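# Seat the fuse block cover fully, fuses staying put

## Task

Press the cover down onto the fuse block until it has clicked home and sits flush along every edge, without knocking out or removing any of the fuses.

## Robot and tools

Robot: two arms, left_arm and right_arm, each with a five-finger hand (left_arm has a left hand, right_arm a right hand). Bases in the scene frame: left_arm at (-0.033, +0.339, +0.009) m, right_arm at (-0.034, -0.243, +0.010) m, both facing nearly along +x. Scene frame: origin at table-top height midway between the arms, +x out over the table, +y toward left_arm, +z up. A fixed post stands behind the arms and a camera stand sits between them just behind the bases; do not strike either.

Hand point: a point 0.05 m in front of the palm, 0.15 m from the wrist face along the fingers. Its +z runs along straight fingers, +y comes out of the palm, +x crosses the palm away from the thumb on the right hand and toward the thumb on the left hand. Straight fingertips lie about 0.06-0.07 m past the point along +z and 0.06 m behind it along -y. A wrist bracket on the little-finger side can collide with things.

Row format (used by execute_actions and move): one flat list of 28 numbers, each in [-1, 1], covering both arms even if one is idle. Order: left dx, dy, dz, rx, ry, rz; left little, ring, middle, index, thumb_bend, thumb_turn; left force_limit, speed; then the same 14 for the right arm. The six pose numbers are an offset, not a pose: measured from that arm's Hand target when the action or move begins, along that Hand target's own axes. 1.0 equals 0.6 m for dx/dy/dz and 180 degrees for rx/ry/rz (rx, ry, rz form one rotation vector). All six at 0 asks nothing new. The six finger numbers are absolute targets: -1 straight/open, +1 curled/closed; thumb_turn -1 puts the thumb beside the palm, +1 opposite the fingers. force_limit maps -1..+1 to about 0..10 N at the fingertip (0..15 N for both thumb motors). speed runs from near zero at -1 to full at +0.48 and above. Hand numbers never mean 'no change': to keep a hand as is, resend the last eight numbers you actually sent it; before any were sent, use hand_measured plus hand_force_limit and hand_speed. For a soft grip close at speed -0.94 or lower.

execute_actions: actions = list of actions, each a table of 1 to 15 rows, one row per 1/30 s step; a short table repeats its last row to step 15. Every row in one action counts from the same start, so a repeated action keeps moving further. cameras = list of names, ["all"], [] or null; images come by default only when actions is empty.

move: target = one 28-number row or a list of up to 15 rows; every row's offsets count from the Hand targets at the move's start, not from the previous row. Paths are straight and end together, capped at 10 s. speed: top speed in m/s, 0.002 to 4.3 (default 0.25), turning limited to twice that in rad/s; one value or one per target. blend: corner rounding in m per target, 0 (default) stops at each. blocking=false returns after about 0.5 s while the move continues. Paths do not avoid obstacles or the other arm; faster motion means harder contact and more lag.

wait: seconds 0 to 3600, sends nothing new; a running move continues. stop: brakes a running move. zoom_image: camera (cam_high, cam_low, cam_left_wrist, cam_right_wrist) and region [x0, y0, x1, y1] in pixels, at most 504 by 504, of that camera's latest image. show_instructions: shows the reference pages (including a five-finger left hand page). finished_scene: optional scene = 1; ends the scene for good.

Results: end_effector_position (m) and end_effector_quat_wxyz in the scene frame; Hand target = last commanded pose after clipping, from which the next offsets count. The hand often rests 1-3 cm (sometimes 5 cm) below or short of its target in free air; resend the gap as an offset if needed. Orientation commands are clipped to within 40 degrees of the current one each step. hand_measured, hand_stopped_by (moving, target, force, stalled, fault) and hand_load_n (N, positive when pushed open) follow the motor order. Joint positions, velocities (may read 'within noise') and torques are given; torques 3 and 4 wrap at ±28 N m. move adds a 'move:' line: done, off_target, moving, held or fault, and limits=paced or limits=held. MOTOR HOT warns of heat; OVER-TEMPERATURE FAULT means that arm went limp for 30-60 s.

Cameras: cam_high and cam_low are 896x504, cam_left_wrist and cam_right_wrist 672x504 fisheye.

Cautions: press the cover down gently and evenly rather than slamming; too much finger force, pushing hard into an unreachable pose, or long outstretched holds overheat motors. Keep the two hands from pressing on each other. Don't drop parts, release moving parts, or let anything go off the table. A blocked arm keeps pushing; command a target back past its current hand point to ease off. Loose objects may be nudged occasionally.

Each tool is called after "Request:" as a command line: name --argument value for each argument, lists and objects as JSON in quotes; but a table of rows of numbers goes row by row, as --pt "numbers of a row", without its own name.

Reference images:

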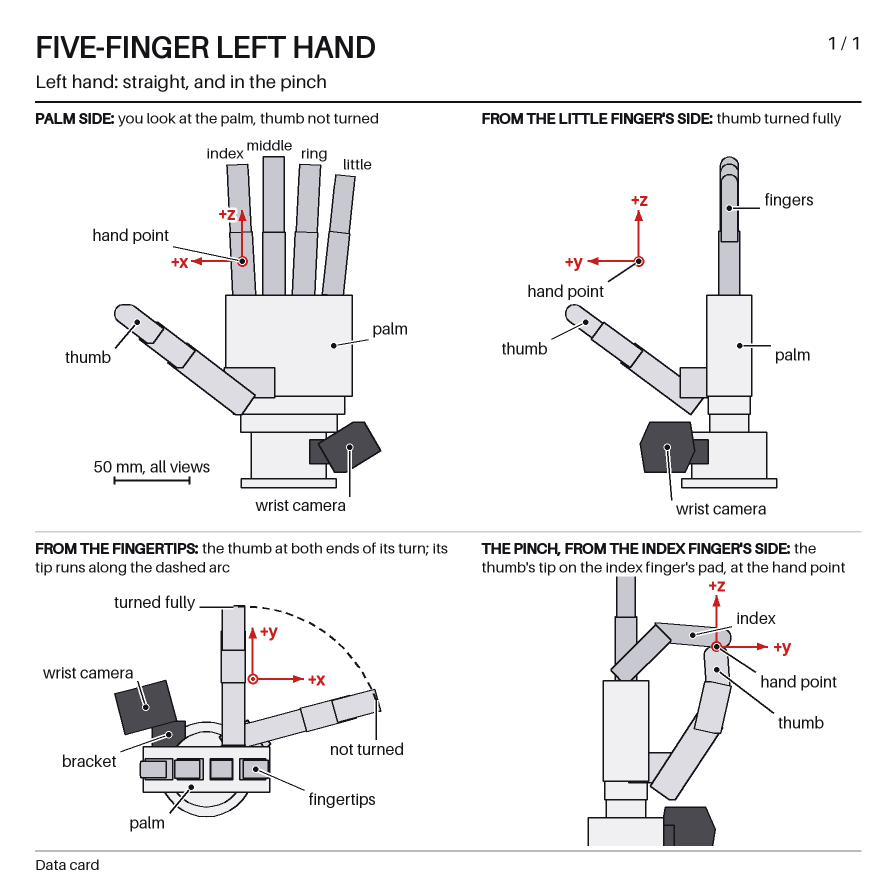

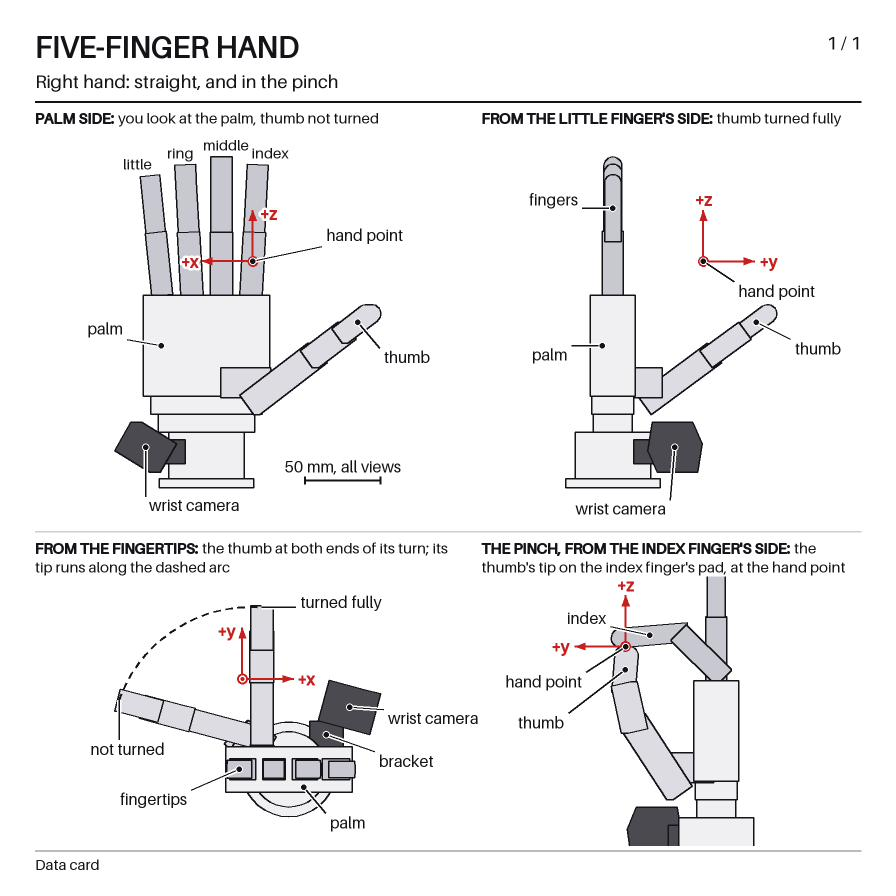

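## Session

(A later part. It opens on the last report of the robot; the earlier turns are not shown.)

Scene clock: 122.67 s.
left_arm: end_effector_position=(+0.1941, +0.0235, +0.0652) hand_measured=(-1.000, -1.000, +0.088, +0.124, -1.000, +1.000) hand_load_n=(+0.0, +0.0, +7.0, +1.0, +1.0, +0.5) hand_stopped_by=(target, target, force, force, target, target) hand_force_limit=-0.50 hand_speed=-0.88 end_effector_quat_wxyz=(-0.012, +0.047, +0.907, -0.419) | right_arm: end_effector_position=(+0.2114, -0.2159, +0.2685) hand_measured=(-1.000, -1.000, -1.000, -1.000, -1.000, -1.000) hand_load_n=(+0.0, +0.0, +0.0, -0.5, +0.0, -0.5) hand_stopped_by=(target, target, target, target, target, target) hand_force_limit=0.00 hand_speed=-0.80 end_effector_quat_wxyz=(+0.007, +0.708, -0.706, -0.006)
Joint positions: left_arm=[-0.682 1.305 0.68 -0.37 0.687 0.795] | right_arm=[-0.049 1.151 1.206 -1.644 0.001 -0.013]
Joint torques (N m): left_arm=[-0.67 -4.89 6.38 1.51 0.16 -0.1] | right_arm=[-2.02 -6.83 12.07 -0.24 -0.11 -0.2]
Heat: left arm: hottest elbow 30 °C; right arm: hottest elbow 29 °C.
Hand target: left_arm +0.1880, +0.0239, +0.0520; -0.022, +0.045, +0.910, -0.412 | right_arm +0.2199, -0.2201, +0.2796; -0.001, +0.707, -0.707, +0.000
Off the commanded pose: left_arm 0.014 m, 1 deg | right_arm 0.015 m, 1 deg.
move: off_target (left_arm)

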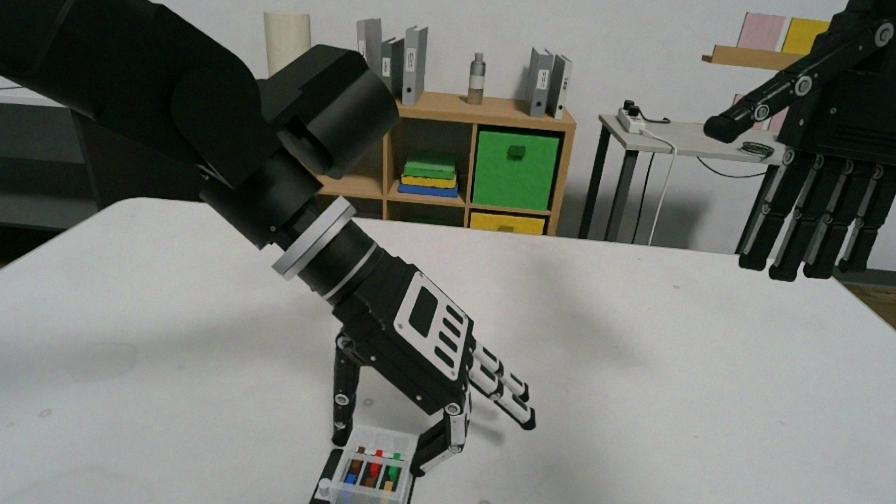

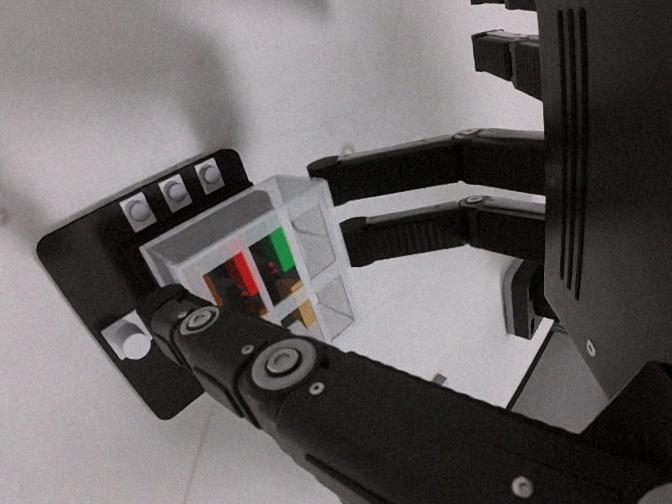

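Request:
wait --seconds 0.1 --cameras '["cam_right_wrist","cam_left_wrist"]'

Request:
zoom_image --camera "cam_right_wrist" --region '[250, 280, 360, 380]'

Request:
zoom_image --camera "cam_left_wrist" --region '[120, 150, 280, 290]'

Scene clock: 123.73 s.
left_arm: end_effector_position=(+0.1940, +0.0235, +0.0652) hand_measured=(-1.000, -1.000, +0.088, +0.124, -1.000, +1.000) hand_load_n=(+0.0, -0.5, +7.0, +1.0, +1.0, +0.0) hand_stopped_by=(target, target, force, force, target, target) hand_force_limit=-0.50 hand_speed=-0.88 end_effector_quat_wxyz=(-0.013, +0.047, +0.907, -0.419) | right_arm: end_effector_position=(+0.2114, -0.2159, +0.2685) hand_measured=(-1.000, -1.000, -1.000, -1.000, -1.000, -1.000) hand_load_n=(+0.0, +0.0, +0.0, +0.0, +0.0, +0.0) hand_stopped_by=(target, target, target, target, target, target) hand_force_limit=0.00 hand_speed=-0.80 end_effector_quat_wxyz=(+0.007, +0.708, -0.706, -0.006)
Joint positions: left_arm=[-0.682 1.305 0.68 -0.37 0.687 0.794] | right_arm=[-0.049 1.151 1.206 -1.644 0.001 -0.013]
Joint torques (N m): left_arm=[-1.08 -4.66 6.38 1.48 0.16 -0.11] | right_arm=[-1.96 -6.3 12.04 -0.17 -0.11 -0.24]
Heat: left arm: hottest elbow 30 °C; right arm: hottest elbow 29 °C.
Hand target: left_arm +0.1879, +0.0239, +0.0520; -0.022, +0.045, +0.910, -0.412 | right_arm +0.2199, -0.2201, +0.2796; -0.001, +0.707, -0.707, +0.000
Off the commanded pose: left_arm 0.014 m, 1 deg | right_arm 0.015 m, 1 deg.
wait: 0.10 s; at rest from the start
Images, in order (width x height): cam_left_wrist 672x504, cam_right_wrist 672x504.

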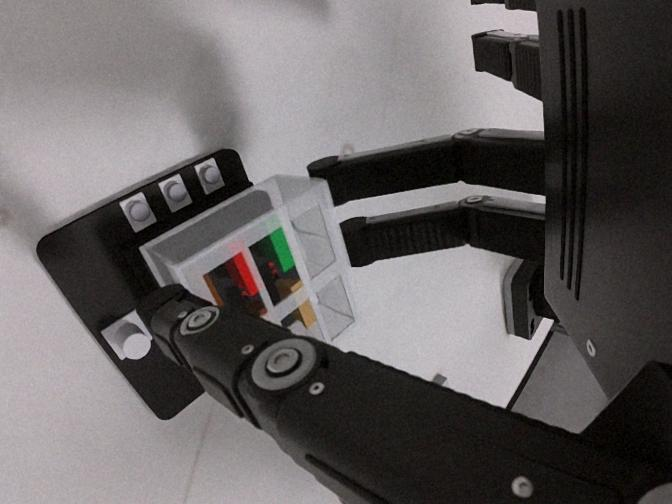

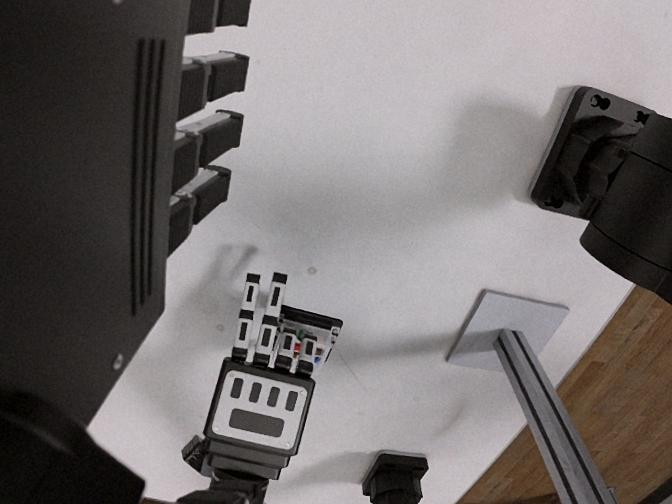

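Scaled by 4.582 from the camera's image (finer frame: 960x720).

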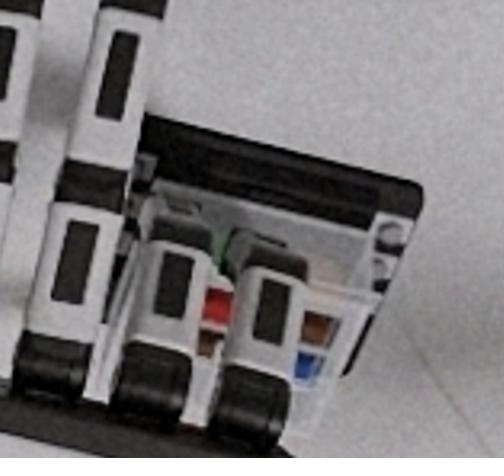

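Scaled by 3.150 from the camera's image (finer frame: 960x720).

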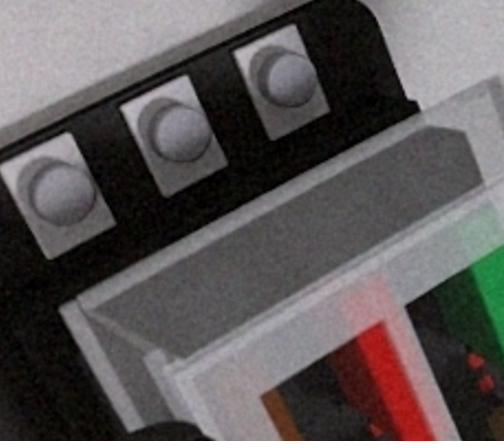

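Request:
move --target '[0,-0.0225,-0.0198,0,0,0,-1,-1,0.6,0.6,-1,1,-0.5,-0.88,0,0,0,0,0,0,-1,-1,-1,-1,-1,-1,0,-0.8]' --speed 0.05 --cameras '["cam_low","cam_left_wrist"]'

Request:
zoom_image --camera "cam_left_wrist" --region '[120, 140, 280, 280]'

Request:
zoom_image --camera "cam_low" --region '[315, 400, 425, 504]'

Scene clock: 127.47 s.
left_arm: end_effector_position=(+0.1890, +0.0273, +0.0649) hand_measured=(-1.000, -1.000, +0.088, +0.124, -1.000, +1.000) hand_load_n=(+0.0, +0.0, +6.5, +1.5, +1.0, +0.0) hand_stopped_by=(target, target, force, force, target, target) hand_force_limit=-0.50 hand_speed=-0.88 end_effector_quat_wxyz=(-0.021, +0.043, +0.910, -0.413) | right_arm: end_effector_position=(+0.2114, -0.2159, +0.2685) hand_measured=(-1.000, -1.000, -1.000, -1.000, -1.000, -1.000) hand_load_n=(+0.0, +0.0, +0.0, +0.0, +0.0, +0.0) hand_stopped_by=(target, target, target, target, target, target) hand_force_limit=0.00 hand_speed=-0.80 end_effector_quat_wxyz=(+0.007, +0.708, -0.706, -0.006)
Joint positions: left_arm=[-0.682 1.3 0.68 -0.398 0.687 0.794] | right_arm=[-0.049 1.151 1.206 -1.644 0.001 -0.013]
Joint torques (N m): left_arm=[-1.2 -6.89 8.03 0.14 0.17 -0.1] | right_arm=[-2.43 -6.53 12.08 -0.24 -0.12 -0.23]
Heat: left arm: hottest elbow 30 °C; right arm: hottest elbow 29 °C.
Hand target: left_arm +0.1880, +0.0239, +0.0700; -0.022, +0.045, +0.910, -0.412 | right_arm +0.2199, -0.2201, +0.2796; -0.001, +0.707, -0.707, +0.000
Off the commanded pose: left_arm 0.006 m, 0 deg | right_arm 0.015 m, 1 deg.
move: done

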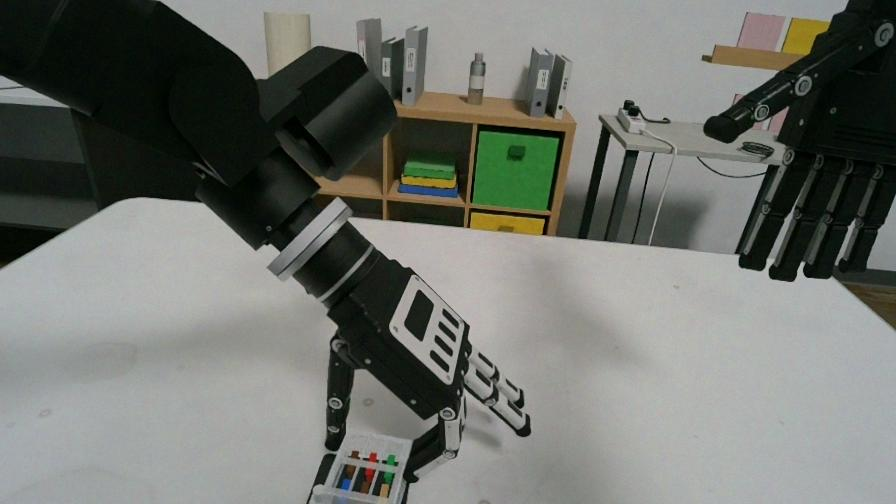

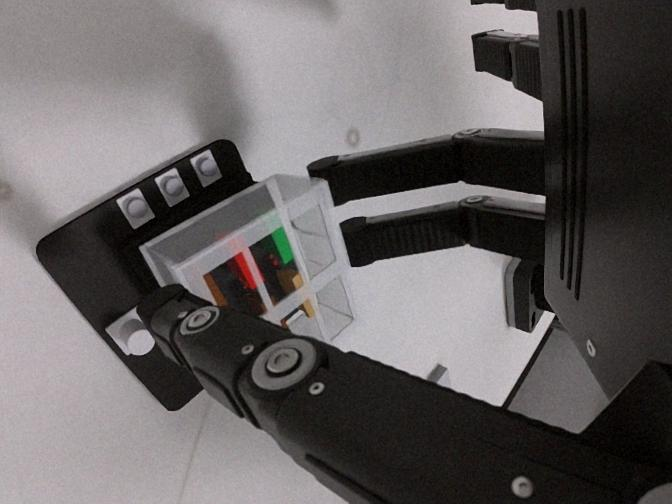

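Scaled by 3.150 from the camera's image (finer frame: 960x720).

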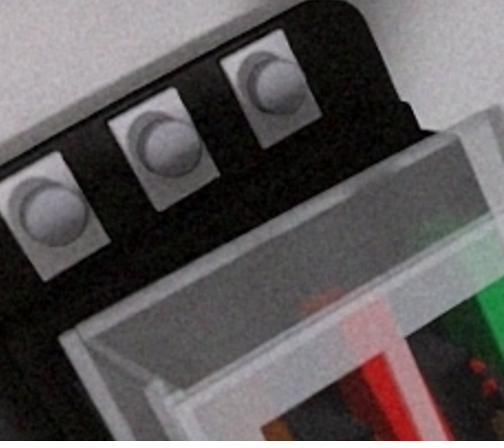

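Scaled by 4.582 from the camera's image (finer frame: 1280x720).

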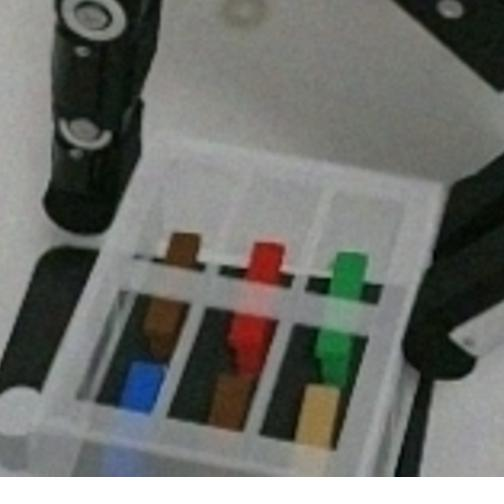

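Request:
move --target '[-0.0025,-0.0415,-0.0405,0,-0.0125,-0.011,-1,-1,0.6,0.6,-1,1,-0.5,-0.88,0,0,0,0,0,0,-1,-1,-1,-1,-1,-1,0,-0.8]' --speed 0.06 --cameras '["cam_low","cam_left_wrist","cam_right_wrist"]'

Request:
zoom_image --camera "cam_left_wrist" --region '[10, 80, 270, 300]'

Request:
zoom_image --camera "cam_low" --region '[290, 380, 450, 504]'

Scene clock: 130.07 s.
left_arm: end_effector_position=(+0.1798, +0.0373, +0.0857) hand_measured=(-1.000, -1.000, +0.088, +0.124, -1.000, +1.000) hand_load_n=(+0.0, +0.0, +6.5, +1.5, +0.5, +0.0) hand_stopped_by=(target, target, force, force, target, target) hand_force_limit=-0.50 hand_speed=-0.88 end_effector_quat_wxyz=(-0.023, +0.017, +0.915, -0.403) | right_arm: end_effector_position=(+0.2114, -0.2159, +0.2685) hand_measured=(-1.000, -1.000, -1.000, -1.000, -1.000, -1.000) hand_load_n=(+0.0, +0.0, -0.5, +0.0, +0.0, +0.0) hand_stopped_by=(target, target, target, target, target, target) hand_force_limit=0.00 hand_speed=-0.80 end_effector_quat_wxyz=(+0.007, +0.708, -0.706, -0.006)
Joint positions: left_arm=[-0.682 1.222 0.684 -0.483 0.659 0.748] | right_arm=[-0.049 1.151 1.206 -1.644 0.001 -0.013]
Joint torques (N m): left_arm=[-0.38 -6.01 10.59 0.24 0.19 -0.16] | right_arm=[-2.37 -6.59 12.11 -0.16 -0.1 -0.22]
Heat: left arm: hottest elbow 30 °C; right arm: hottest elbow 29 °C.
Hand target: left_arm +0.1899, +0.0255, +0.1048; -0.011, +0.021, +0.911, -0.413 | right_arm +0.2199, -0.2201, +0.2796; -0.001, +0.707, -0.707, +0.000
Off the commanded pose: left_arm 0.024 m, 2 deg | right_arm 0.015 m, 1 deg.
move: off_target (left_arm)

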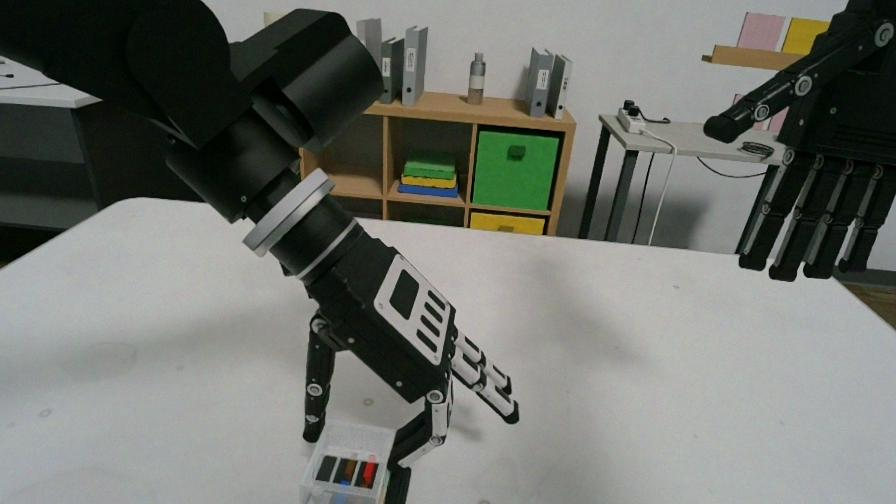

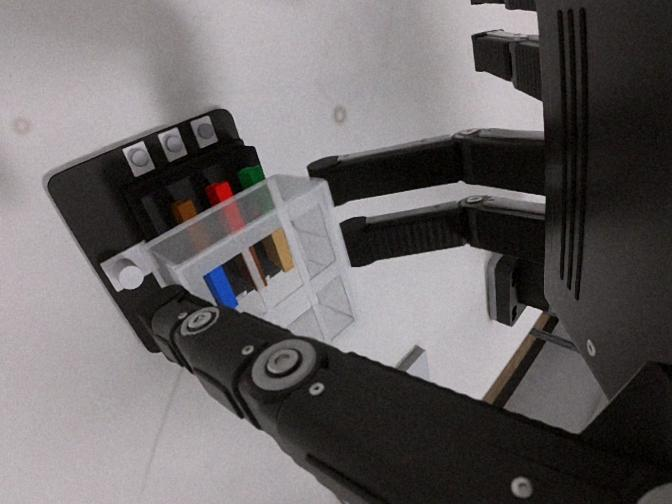

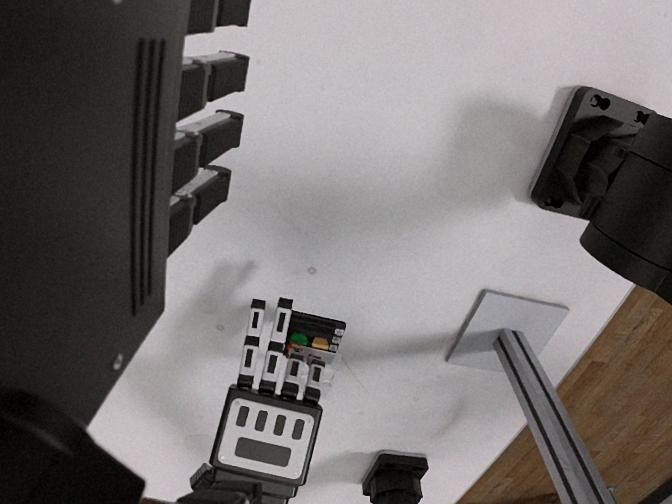

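Scaled by 1.938 from the camera's image (finer frame: 960x720).

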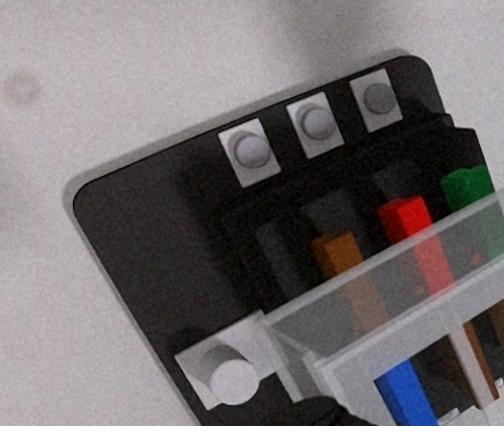

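Scaled by 3.150 from the camera's image (finer frame: 1280x720).

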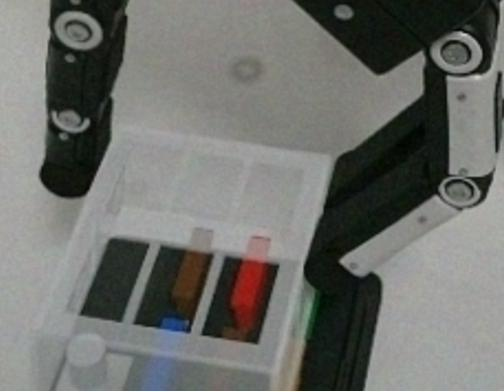

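Request:
zoom_image --camera "cam_left_wrist" --region '[100, 110, 280, 260]'

Scaled by 2.800 from the camera's image (finer frame: 960x720).

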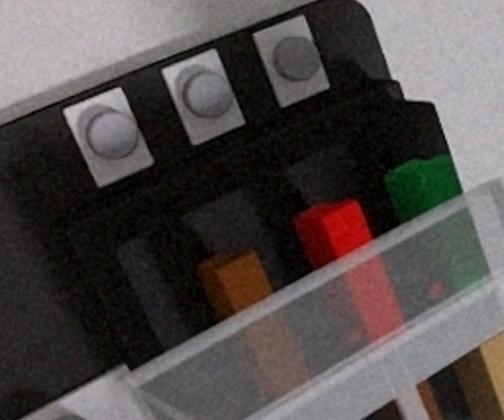

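Request:
move --pt "0.0025 0.0153 0.0073 0 0.0083 0.0073 -1 -1 0.6 0.6 -1 1 -0.5 -0.88 0 0 0 0 0 0 -1 -1 -1 -1 -1 -1 0 -0.8" --pt "0.0073 0.042 0.035 0 0.0083 0.0073 -1 -1 0.6 0.6 -1 1 -0.5 -0.88 0 0 0 0 0 0 -1 -1 -1 -1 -1 -1 0 -0.8" --speed 0.05 --cameras '["cam_low","cam_left_wrist"]'

Request:
zoom_image --camera "cam_left_wrist" --region '[100, 120, 280, 270]'

Request:
zoom_image --camera "cam_low" --region '[300, 400, 410, 504]'

Scene clock: 135.17 s.
left_arm: end_effector_position=(+0.1881, +0.0287, +0.0793) hand_measured=(-1.000, -1.000, +0.088, +0.124, -1.000, +1.000) hand_load_n=(+0.0, -0.5, +6.5, +1.5, +1.0, +0.0) hand_stopped_by=(target, target, force, force, target, target) hand_force_limit=-0.50 hand_speed=-0.88 end_effector_quat_wxyz=(-0.015, +0.033, +0.909, -0.415) | right_arm: end_effector_position=(+0.2114, -0.2159, +0.2685) hand_measured=(-1.000, -1.000, -1.000, -1.000, -1.000, -1.000) hand_load_n=(+0.0, +0.0, +0.0, +0.0, +0.0, +0.0) hand_stopped_by=(target, target, target, target, target, target) hand_force_limit=0.00 hand_speed=-0.80 end_effector_quat_wxyz=(+0.007, +0.708, -0.706, -0.006)
Joint positions: left_arm=[-0.683 1.256 0.684 -0.424 0.674 0.767] | right_arm=[-0.049 1.151 1.206 -1.644 0.001 -0.013]
Joint torques (N m): left_arm=[-0.91 -4.89 7.13 1.44 0.3 -0.02] | right_arm=[-2.43 -6.24 12.1 -0.17 -0.1 -0.21]
Heat: left arm: hottest elbow 30 °C; right arm: hottest elbow 29 °C.
Hand target: left_arm +0.1854, +0.0266, +0.0720; -0.018, +0.037, +0.910, -0.412 | right_arm +0.2199, -0.2201, +0.2796; -0.001, +0.707, -0.707, +0.000
Off the commanded pose: left_arm 0.008 m, 1 deg | right_arm 0.015 m, 1 deg.
move: done

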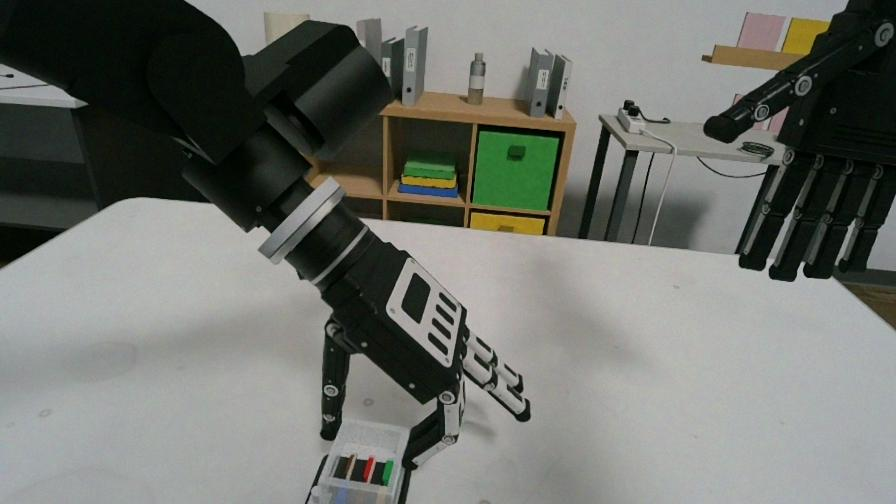

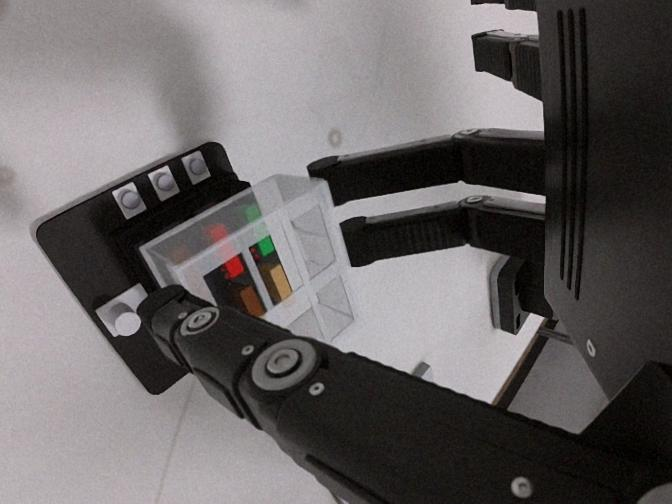

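Scaled by 2.800 from the camera's image (finer frame: 960x720).

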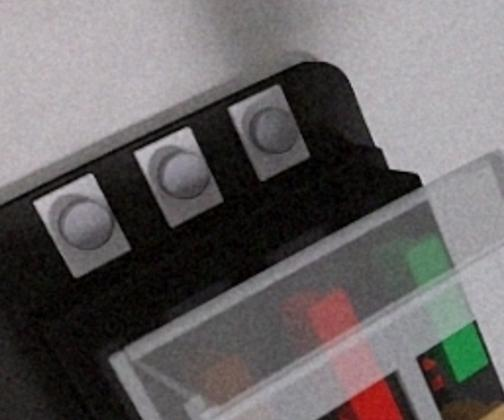

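Scaled by 4.582 from the camera's image (finer frame: 1280x720).

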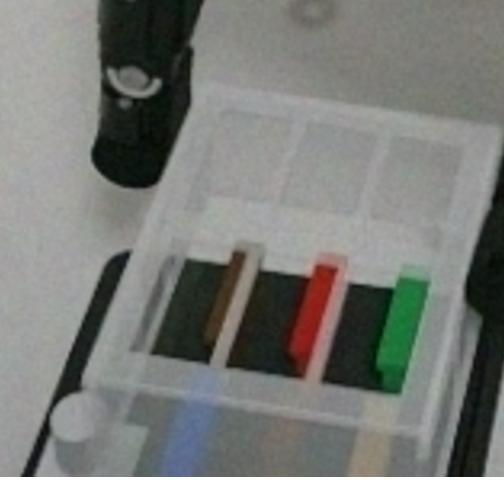

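Request:
move --target '[-0.0006,0.0213,0.0143,0,-0.0038,-0.0033,-1,-1,0.6,0.6,-1,1,-0.5,-0.88,0,0,0,0,0,0,-1,-1,-1,-1,-1,-1,0,-0.8]' --speed 0.04 --cameras '["cam_low","cam_left_wrist"]'

Request:
zoom_image --camera "cam_left_wrist" --region '[100, 120, 280, 270]'

Request:
zoom_image --camera "cam_low" --region '[300, 400, 410, 504]'

Scene clock: 137.43 s.
left_arm: end_effector_position=(+0.1878, +0.0296, +0.0638) hand_measured=(-1.000, -1.000, +0.088, +0.124, -1.000, +1.000) hand_load_n=(+0.0, +0.5, +6.5, +2.0, +1.0, +0.0) hand_stopped_by=(target, target, force, force, target, target) hand_force_limit=-0.50 hand_speed=-0.88 end_effector_quat_wxyz=(-0.011, +0.034, +0.909, -0.415) | right_arm: end_effector_position=(+0.2114, -0.2159, +0.2685) hand_measured=(-1.000, -1.000, -1.000, -1.000, -1.000, -1.000) hand_load_n=(+0.0, +0.0, +0.0, +0.0, +0.0, +0.0) hand_stopped_by=(target, target, target, target, target, target) hand_force_limit=0.00 hand_speed=-0.80 end_effector_quat_wxyz=(+0.007, +0.708, -0.706, -0.006)
Joint positions: left_arm=[-0.683 1.279 0.654 -0.364 0.67 0.767] | right_arm=[-0.049 1.151 1.206 -1.644 0.001 -0.013]
Joint torques (N m): left_arm=[-0.73 -5.01 6.86 1.39 0.19 -0.13] | right_arm=[-2.08 -6.59 12.07 -0.14 -0.09 -0.22]
Heat: left arm: hottest elbow 30 °C; right arm: hottest elbow 29 °C.
Hand target: left_arm +0.1858, +0.0285, +0.0568; -0.015, +0.030, +0.910, -0.413 | right_arm +0.2199, -0.2201, +0.2796; -0.001, +0.707, -0.707, +0.000
Off the commanded pose: left_arm 0.007 m, 1 deg | right_arm 0.015 m, 1 deg.
move: done

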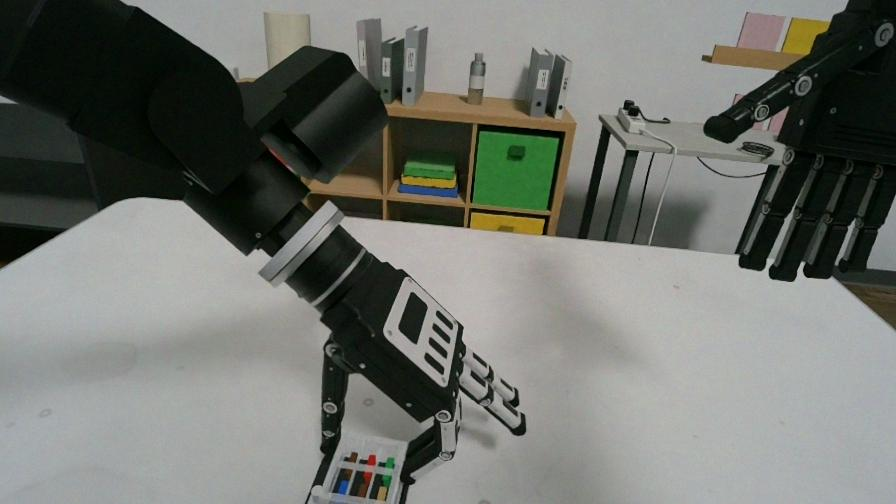

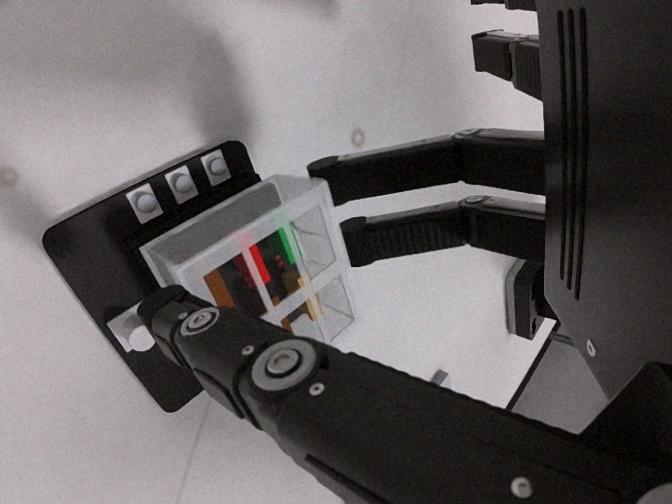

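Scaled by 2.800 from the camera's image (finer frame: 960x720).

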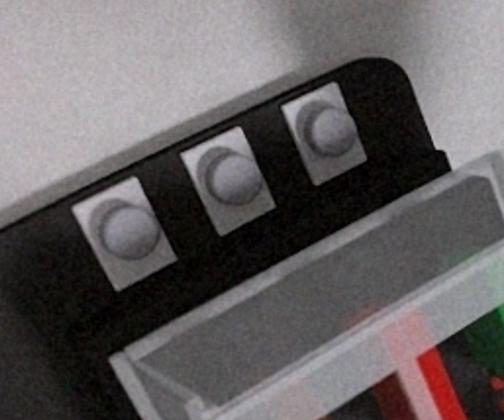

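Scaled by 4.582 from the camera's image (finer frame: 1280x720).

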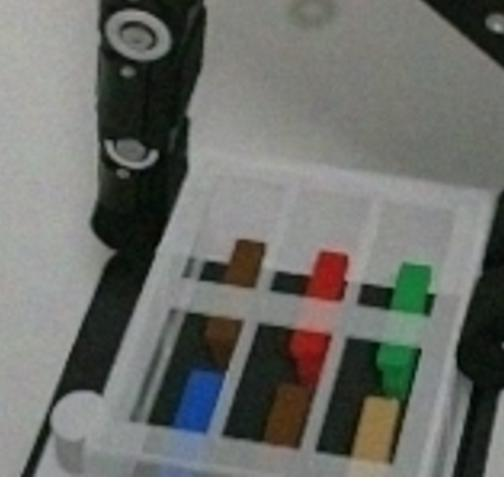

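Request:
move --target '[-0.0003,0.0135,0.0074,0,0.0018,-0.0021,-1,-1,0.6,0.6,-1,1,-0.5,-0.88,0,0,0,0,0,0,-1,-1,-1,-1,-1,-1,0,-0.8]' --speed 0.03 --cameras '["cam_low","cam_left_wrist"]'

Request:
zoom_image --camera "cam_left_wrist" --region '[120, 120, 300, 270]'

Request:
zoom_image --camera "cam_low" --region '[300, 400, 410, 504]'

Scene clock: 139.33 s.
left_arm: end_effector_position=(+0.1875, +0.0293, +0.0568) hand_measured=(-1.000, -1.000, +0.088, +0.124, -1.000, +1.000) hand_load_n=(+0.0, +0.0, +6.5, +1.5, +1.0, +0.0) hand_stopped_by=(target, target, force, force, target, target) hand_force_limit=-0.50 hand_speed=-0.88 end_effector_quat_wxyz=(-0.013, +0.033, +0.909, -0.415) | right_arm: end_effector_position=(+0.2114, -0.2159, +0.2685) hand_measured=(-1.000, -1.000, -1.000, -1.000, -1.000, -1.000) hand_load_n=(+0.0, +0.0, +0.0, +0.0, +0.0, +0.0) hand_stopped_by=(target, target, target, target, target, target) hand_force_limit=0.00 hand_speed=-0.80 end_effector_quat_wxyz=(+0.007, +0.708, -0.706, -0.006)
Joint positions: left_arm=[-0.683 1.296 0.647 -0.342 0.673 0.767] | right_arm=[-0.049 1.151 1.206 -1.644 0.001 -0.013]
Joint torques (N m): left_arm=[0.15 -5.07 6.63 1.4 0.4 -0.09] | right_arm=[-1.85 -6.42 12.07 -0.14 -0.12 -0.21]
Heat: left arm: hottest elbow 30 °C; right arm: hottest elbow 29 °C.
Hand target: left_arm +0.1861, +0.0305, +0.0479; -0.019, +0.028, +0.910, -0.412 | right_arm +0.2199, -0.2201, +0.2796; -0.001, +0.707, -0.707, +0.000
Off the commanded pose: left_arm 0.009 m, 1 deg | right_arm 0.015 m, 1 deg.
move: done

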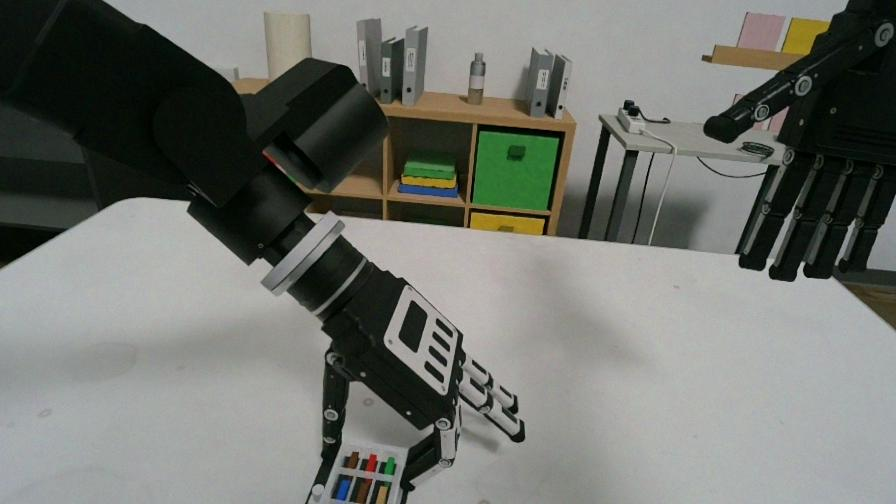

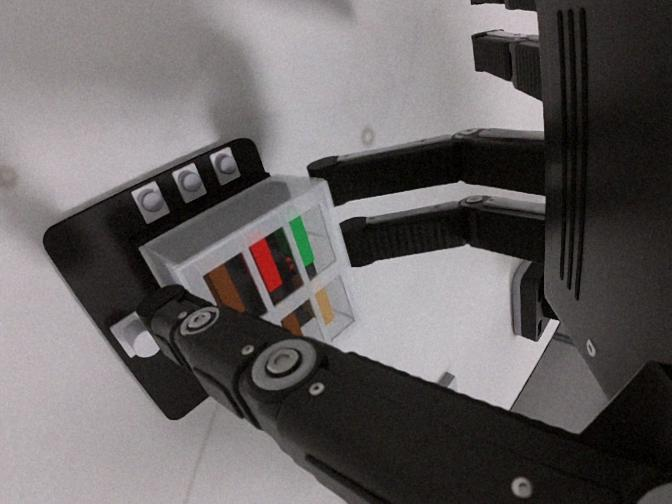

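Scaled by 2.800 from the camera's image (finer frame: 960x720).

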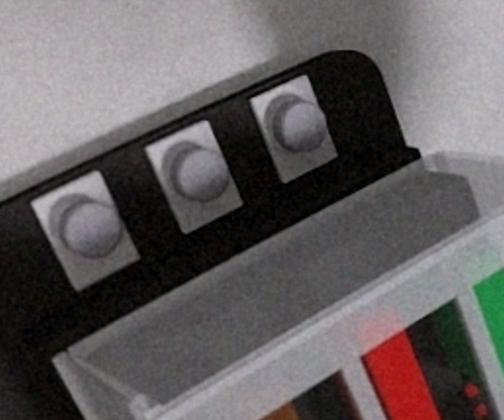

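Scaled by 4.582 from the camera's image (finer frame: 1280x720).

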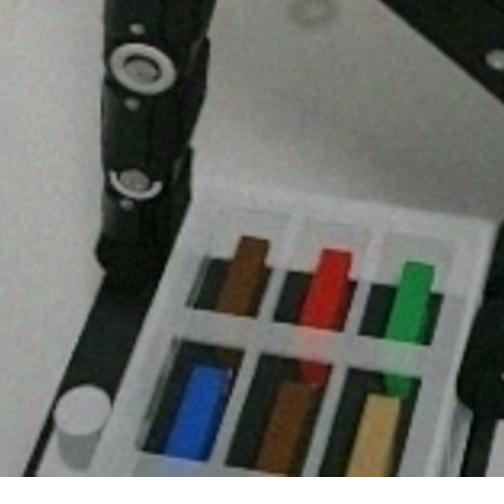

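Request:
move --target '[-0.0003,0.0125,0.0068,0,0,0,-1,-1,0.6,0.6,-1,1,-0.5,-0.88,0,0,0,0,0,0,-1,-1,-1,-1,-1,-1,0,-0.8]' --speed 0.03 --cameras '["cam_low","cam_left_wrist"]'

Request:
zoom_image --camera "cam_left_wrist" --region '[120, 120, 300, 270]'

Request:
zoom_image --camera "cam_low" --region '[300, 400, 410, 504]'

Scene clock: 140.43 s.
left_arm: end_effector_position=(+0.1893, +0.0268, +0.0563) hand_measured=(-1.000, -1.000, +0.088, +0.124, -1.000, +1.000) hand_load_n=(+0.0, +0.0, +6.0, +1.5, +1.0, +0.0) hand_stopped_by=(target, target, force, force, target, target) hand_force_limit=-0.50 hand_speed=-0.88 end_effector_quat_wxyz=(-0.009, +0.037, +0.906, -0.421) | right_arm: end_effector_position=(+0.2114, -0.2159, +0.2685) hand_measured=(-1.000, -1.000, -1.000, -1.000, -1.000, -1.000) hand_load_n=(+0.0, +0.0, +0.0, +0.0, +0.0, +0.0) hand_stopped_by=(target, target, target, target, target, target) hand_force_limit=0.00 hand_speed=-0.80 end_effector_quat_wxyz=(+0.007, +0.708, -0.706, -0.006)
Joint positions: left_arm=[-0.683 1.3 0.642 -0.318 0.678 0.767] | right_arm=[-0.049 1.151 1.206 -1.644 0.001 -0.013]
Joint torques (N m): left_arm=[0.44 -4.07 5.97 1.48 0.28 -0.04] | right_arm=[-2.55 -6.65 12.19 -0.27 -0.13 -0.21]
Heat: left arm: hottest elbow 30 °C; right arm: hottest elbow 29 °C.
Hand target: left_arm +0.1863, +0.0324, +0.0394; -0.019, +0.028, +0.910, -0.412 | right_arm +0.2199, -0.2201, +0.2796; -0.001, +0.707, -0.707, +0.000
Off the commanded pose: left_arm 0.018 m, 2 deg | right_arm 0.015 m, 1 deg.
move: off_target (left_arm)

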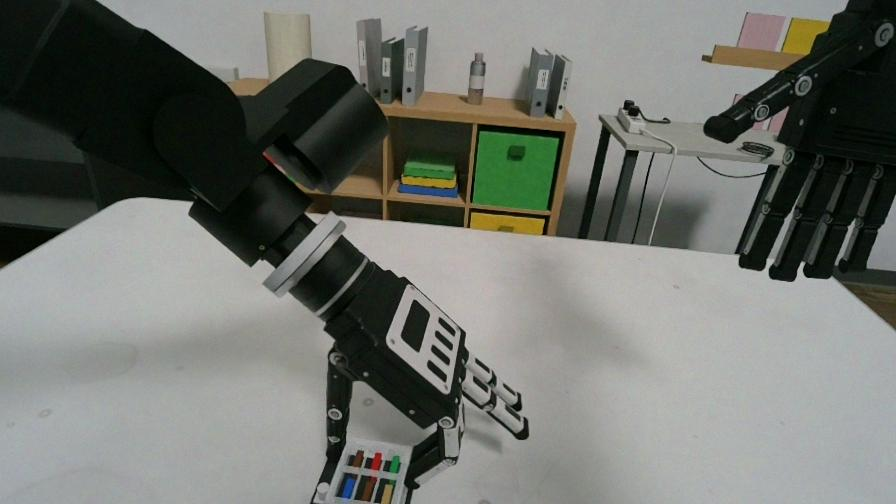

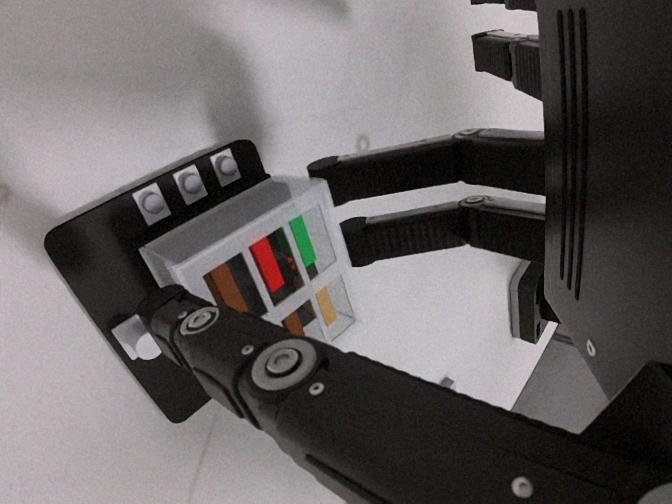

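Scaled by 2.800 from the camera's image (finer frame: 960x720).

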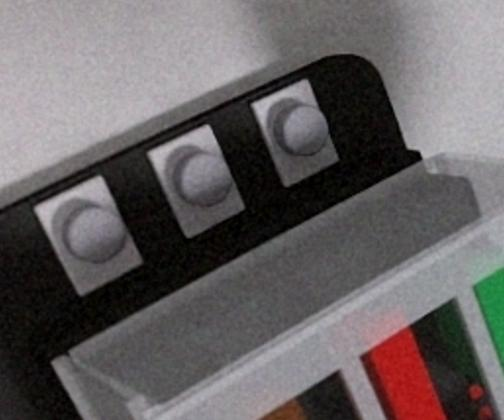

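Scaled by 4.582 from the camera's image (finer frame: 1280x720).

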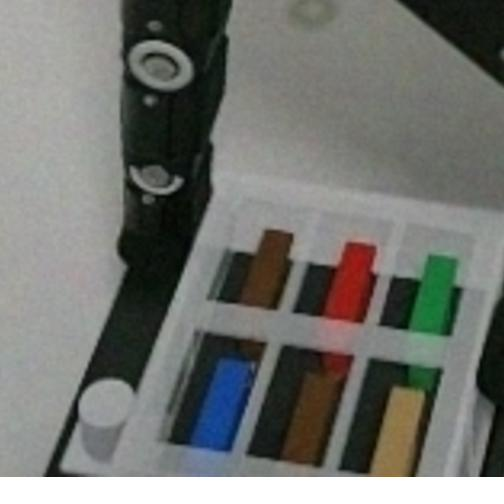

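Request:
move --target '[-0.0015,-0.024,-0.0147,0,0,0,-1,-1,0.6,0.6,-1,1,-0.5,-0.88,0,0,0,0,0,0,-1,-1,-1,-1,-1,-1,0,-0.8]' --speed 0.03 --cameras '["cam_low","cam_left_wrist"]'

Request:
zoom_image --camera "cam_left_wrist" --region '[120, 120, 300, 270]'

Request:
zoom_image --camera "cam_low" --region '[300, 400, 410, 504]'

Scene clock: 142.37 s.
left_arm: end_effector_position=(+0.1870, +0.0286, +0.0560) hand_measured=(-1.000, -1.000, +0.088, +0.124, -1.000, +1.000) hand_load_n=(+0.0, +0.0, +6.0, +1.5, +1.0, +0.0) hand_stopped_by=(target, target, force, force, target, target) hand_force_limit=-0.50 hand_speed=-0.88 end_effector_quat_wxyz=(-0.013, +0.034, +0.908, -0.418) | right_arm: end_effector_position=(+0.2114, -0.2159, +0.2685) hand_measured=(-1.000, -1.000, -1.000, -1.000, -1.000, -1.000) hand_load_n=(+0.0, +0.0, +0.0, +0.0, +0.0, +0.0) hand_stopped_by=(target, target, target, target, target, target) hand_force_limit=0.00 hand_speed=-0.80 end_effector_quat_wxyz=(+0.007, +0.708, -0.706, -0.006)
Joint positions: left_arm=[-0.683 1.297 0.642 -0.331 0.678 0.766] | right_arm=[-0.049 1.151 1.206 -1.644 0.001 -0.013]
Joint torques (N m): left_arm=[-0.15 -5.6 7.91 -0.18 0.18 -0.11] | right_arm=[-2.02 -6.36 12.16 -0.28 -0.11 -0.21]
Heat: left arm: hottest elbow 30 °C; right arm: hottest elbow 29 °C.
Hand target: left_arm +0.1872, +0.0295, +0.0560; -0.019, +0.028, +0.910, -0.412 | right_arm +0.2199, -0.2201, +0.2796; -0.001, +0.707, -0.707, +0.000
Off the commanded pose: left_arm 0.001 m, 1 deg | right_arm 0.015 m, 1 deg.
move: done

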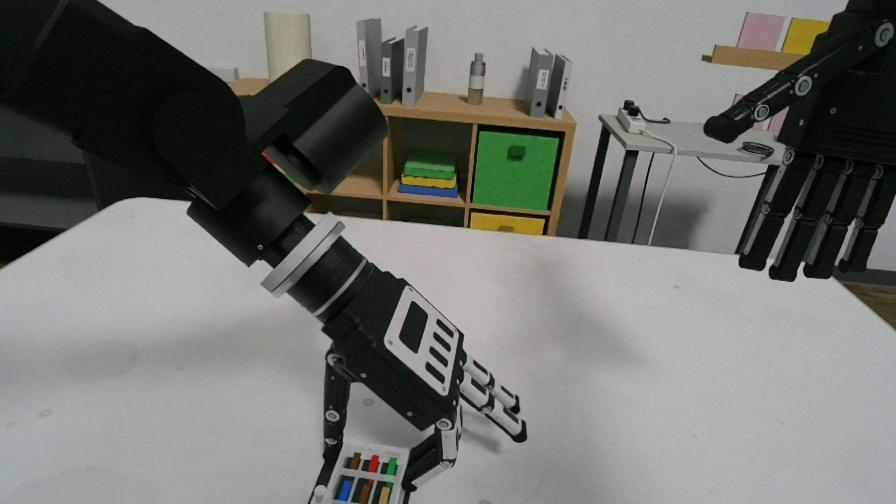

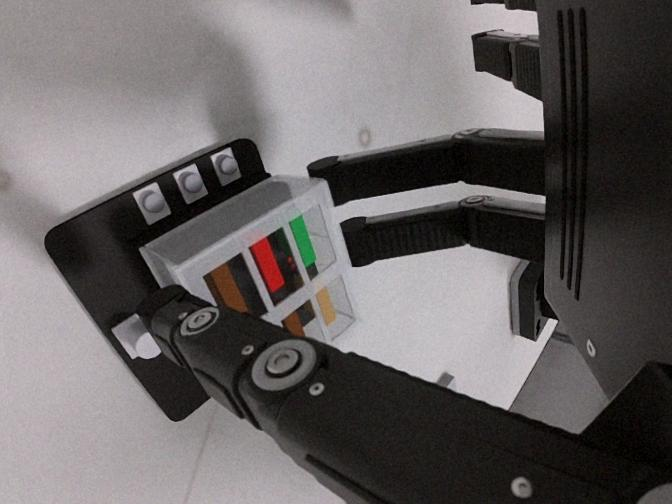

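Scaled by 2.800 from the camera's image (finer frame: 960x720).

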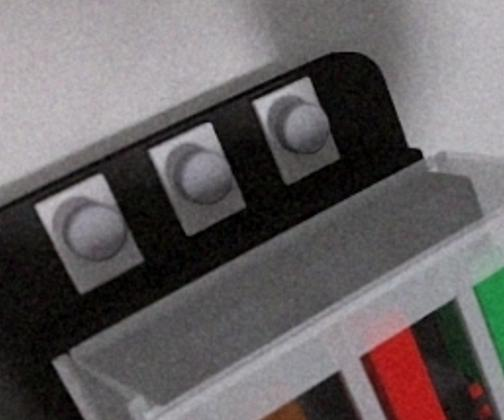

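Scaled by 4.582 from the camera's image (finer frame: 1280x720).

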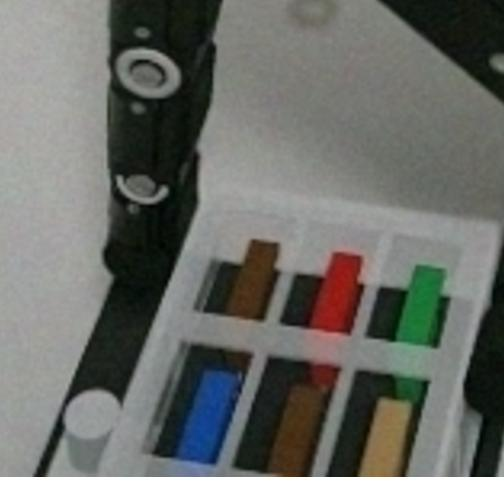

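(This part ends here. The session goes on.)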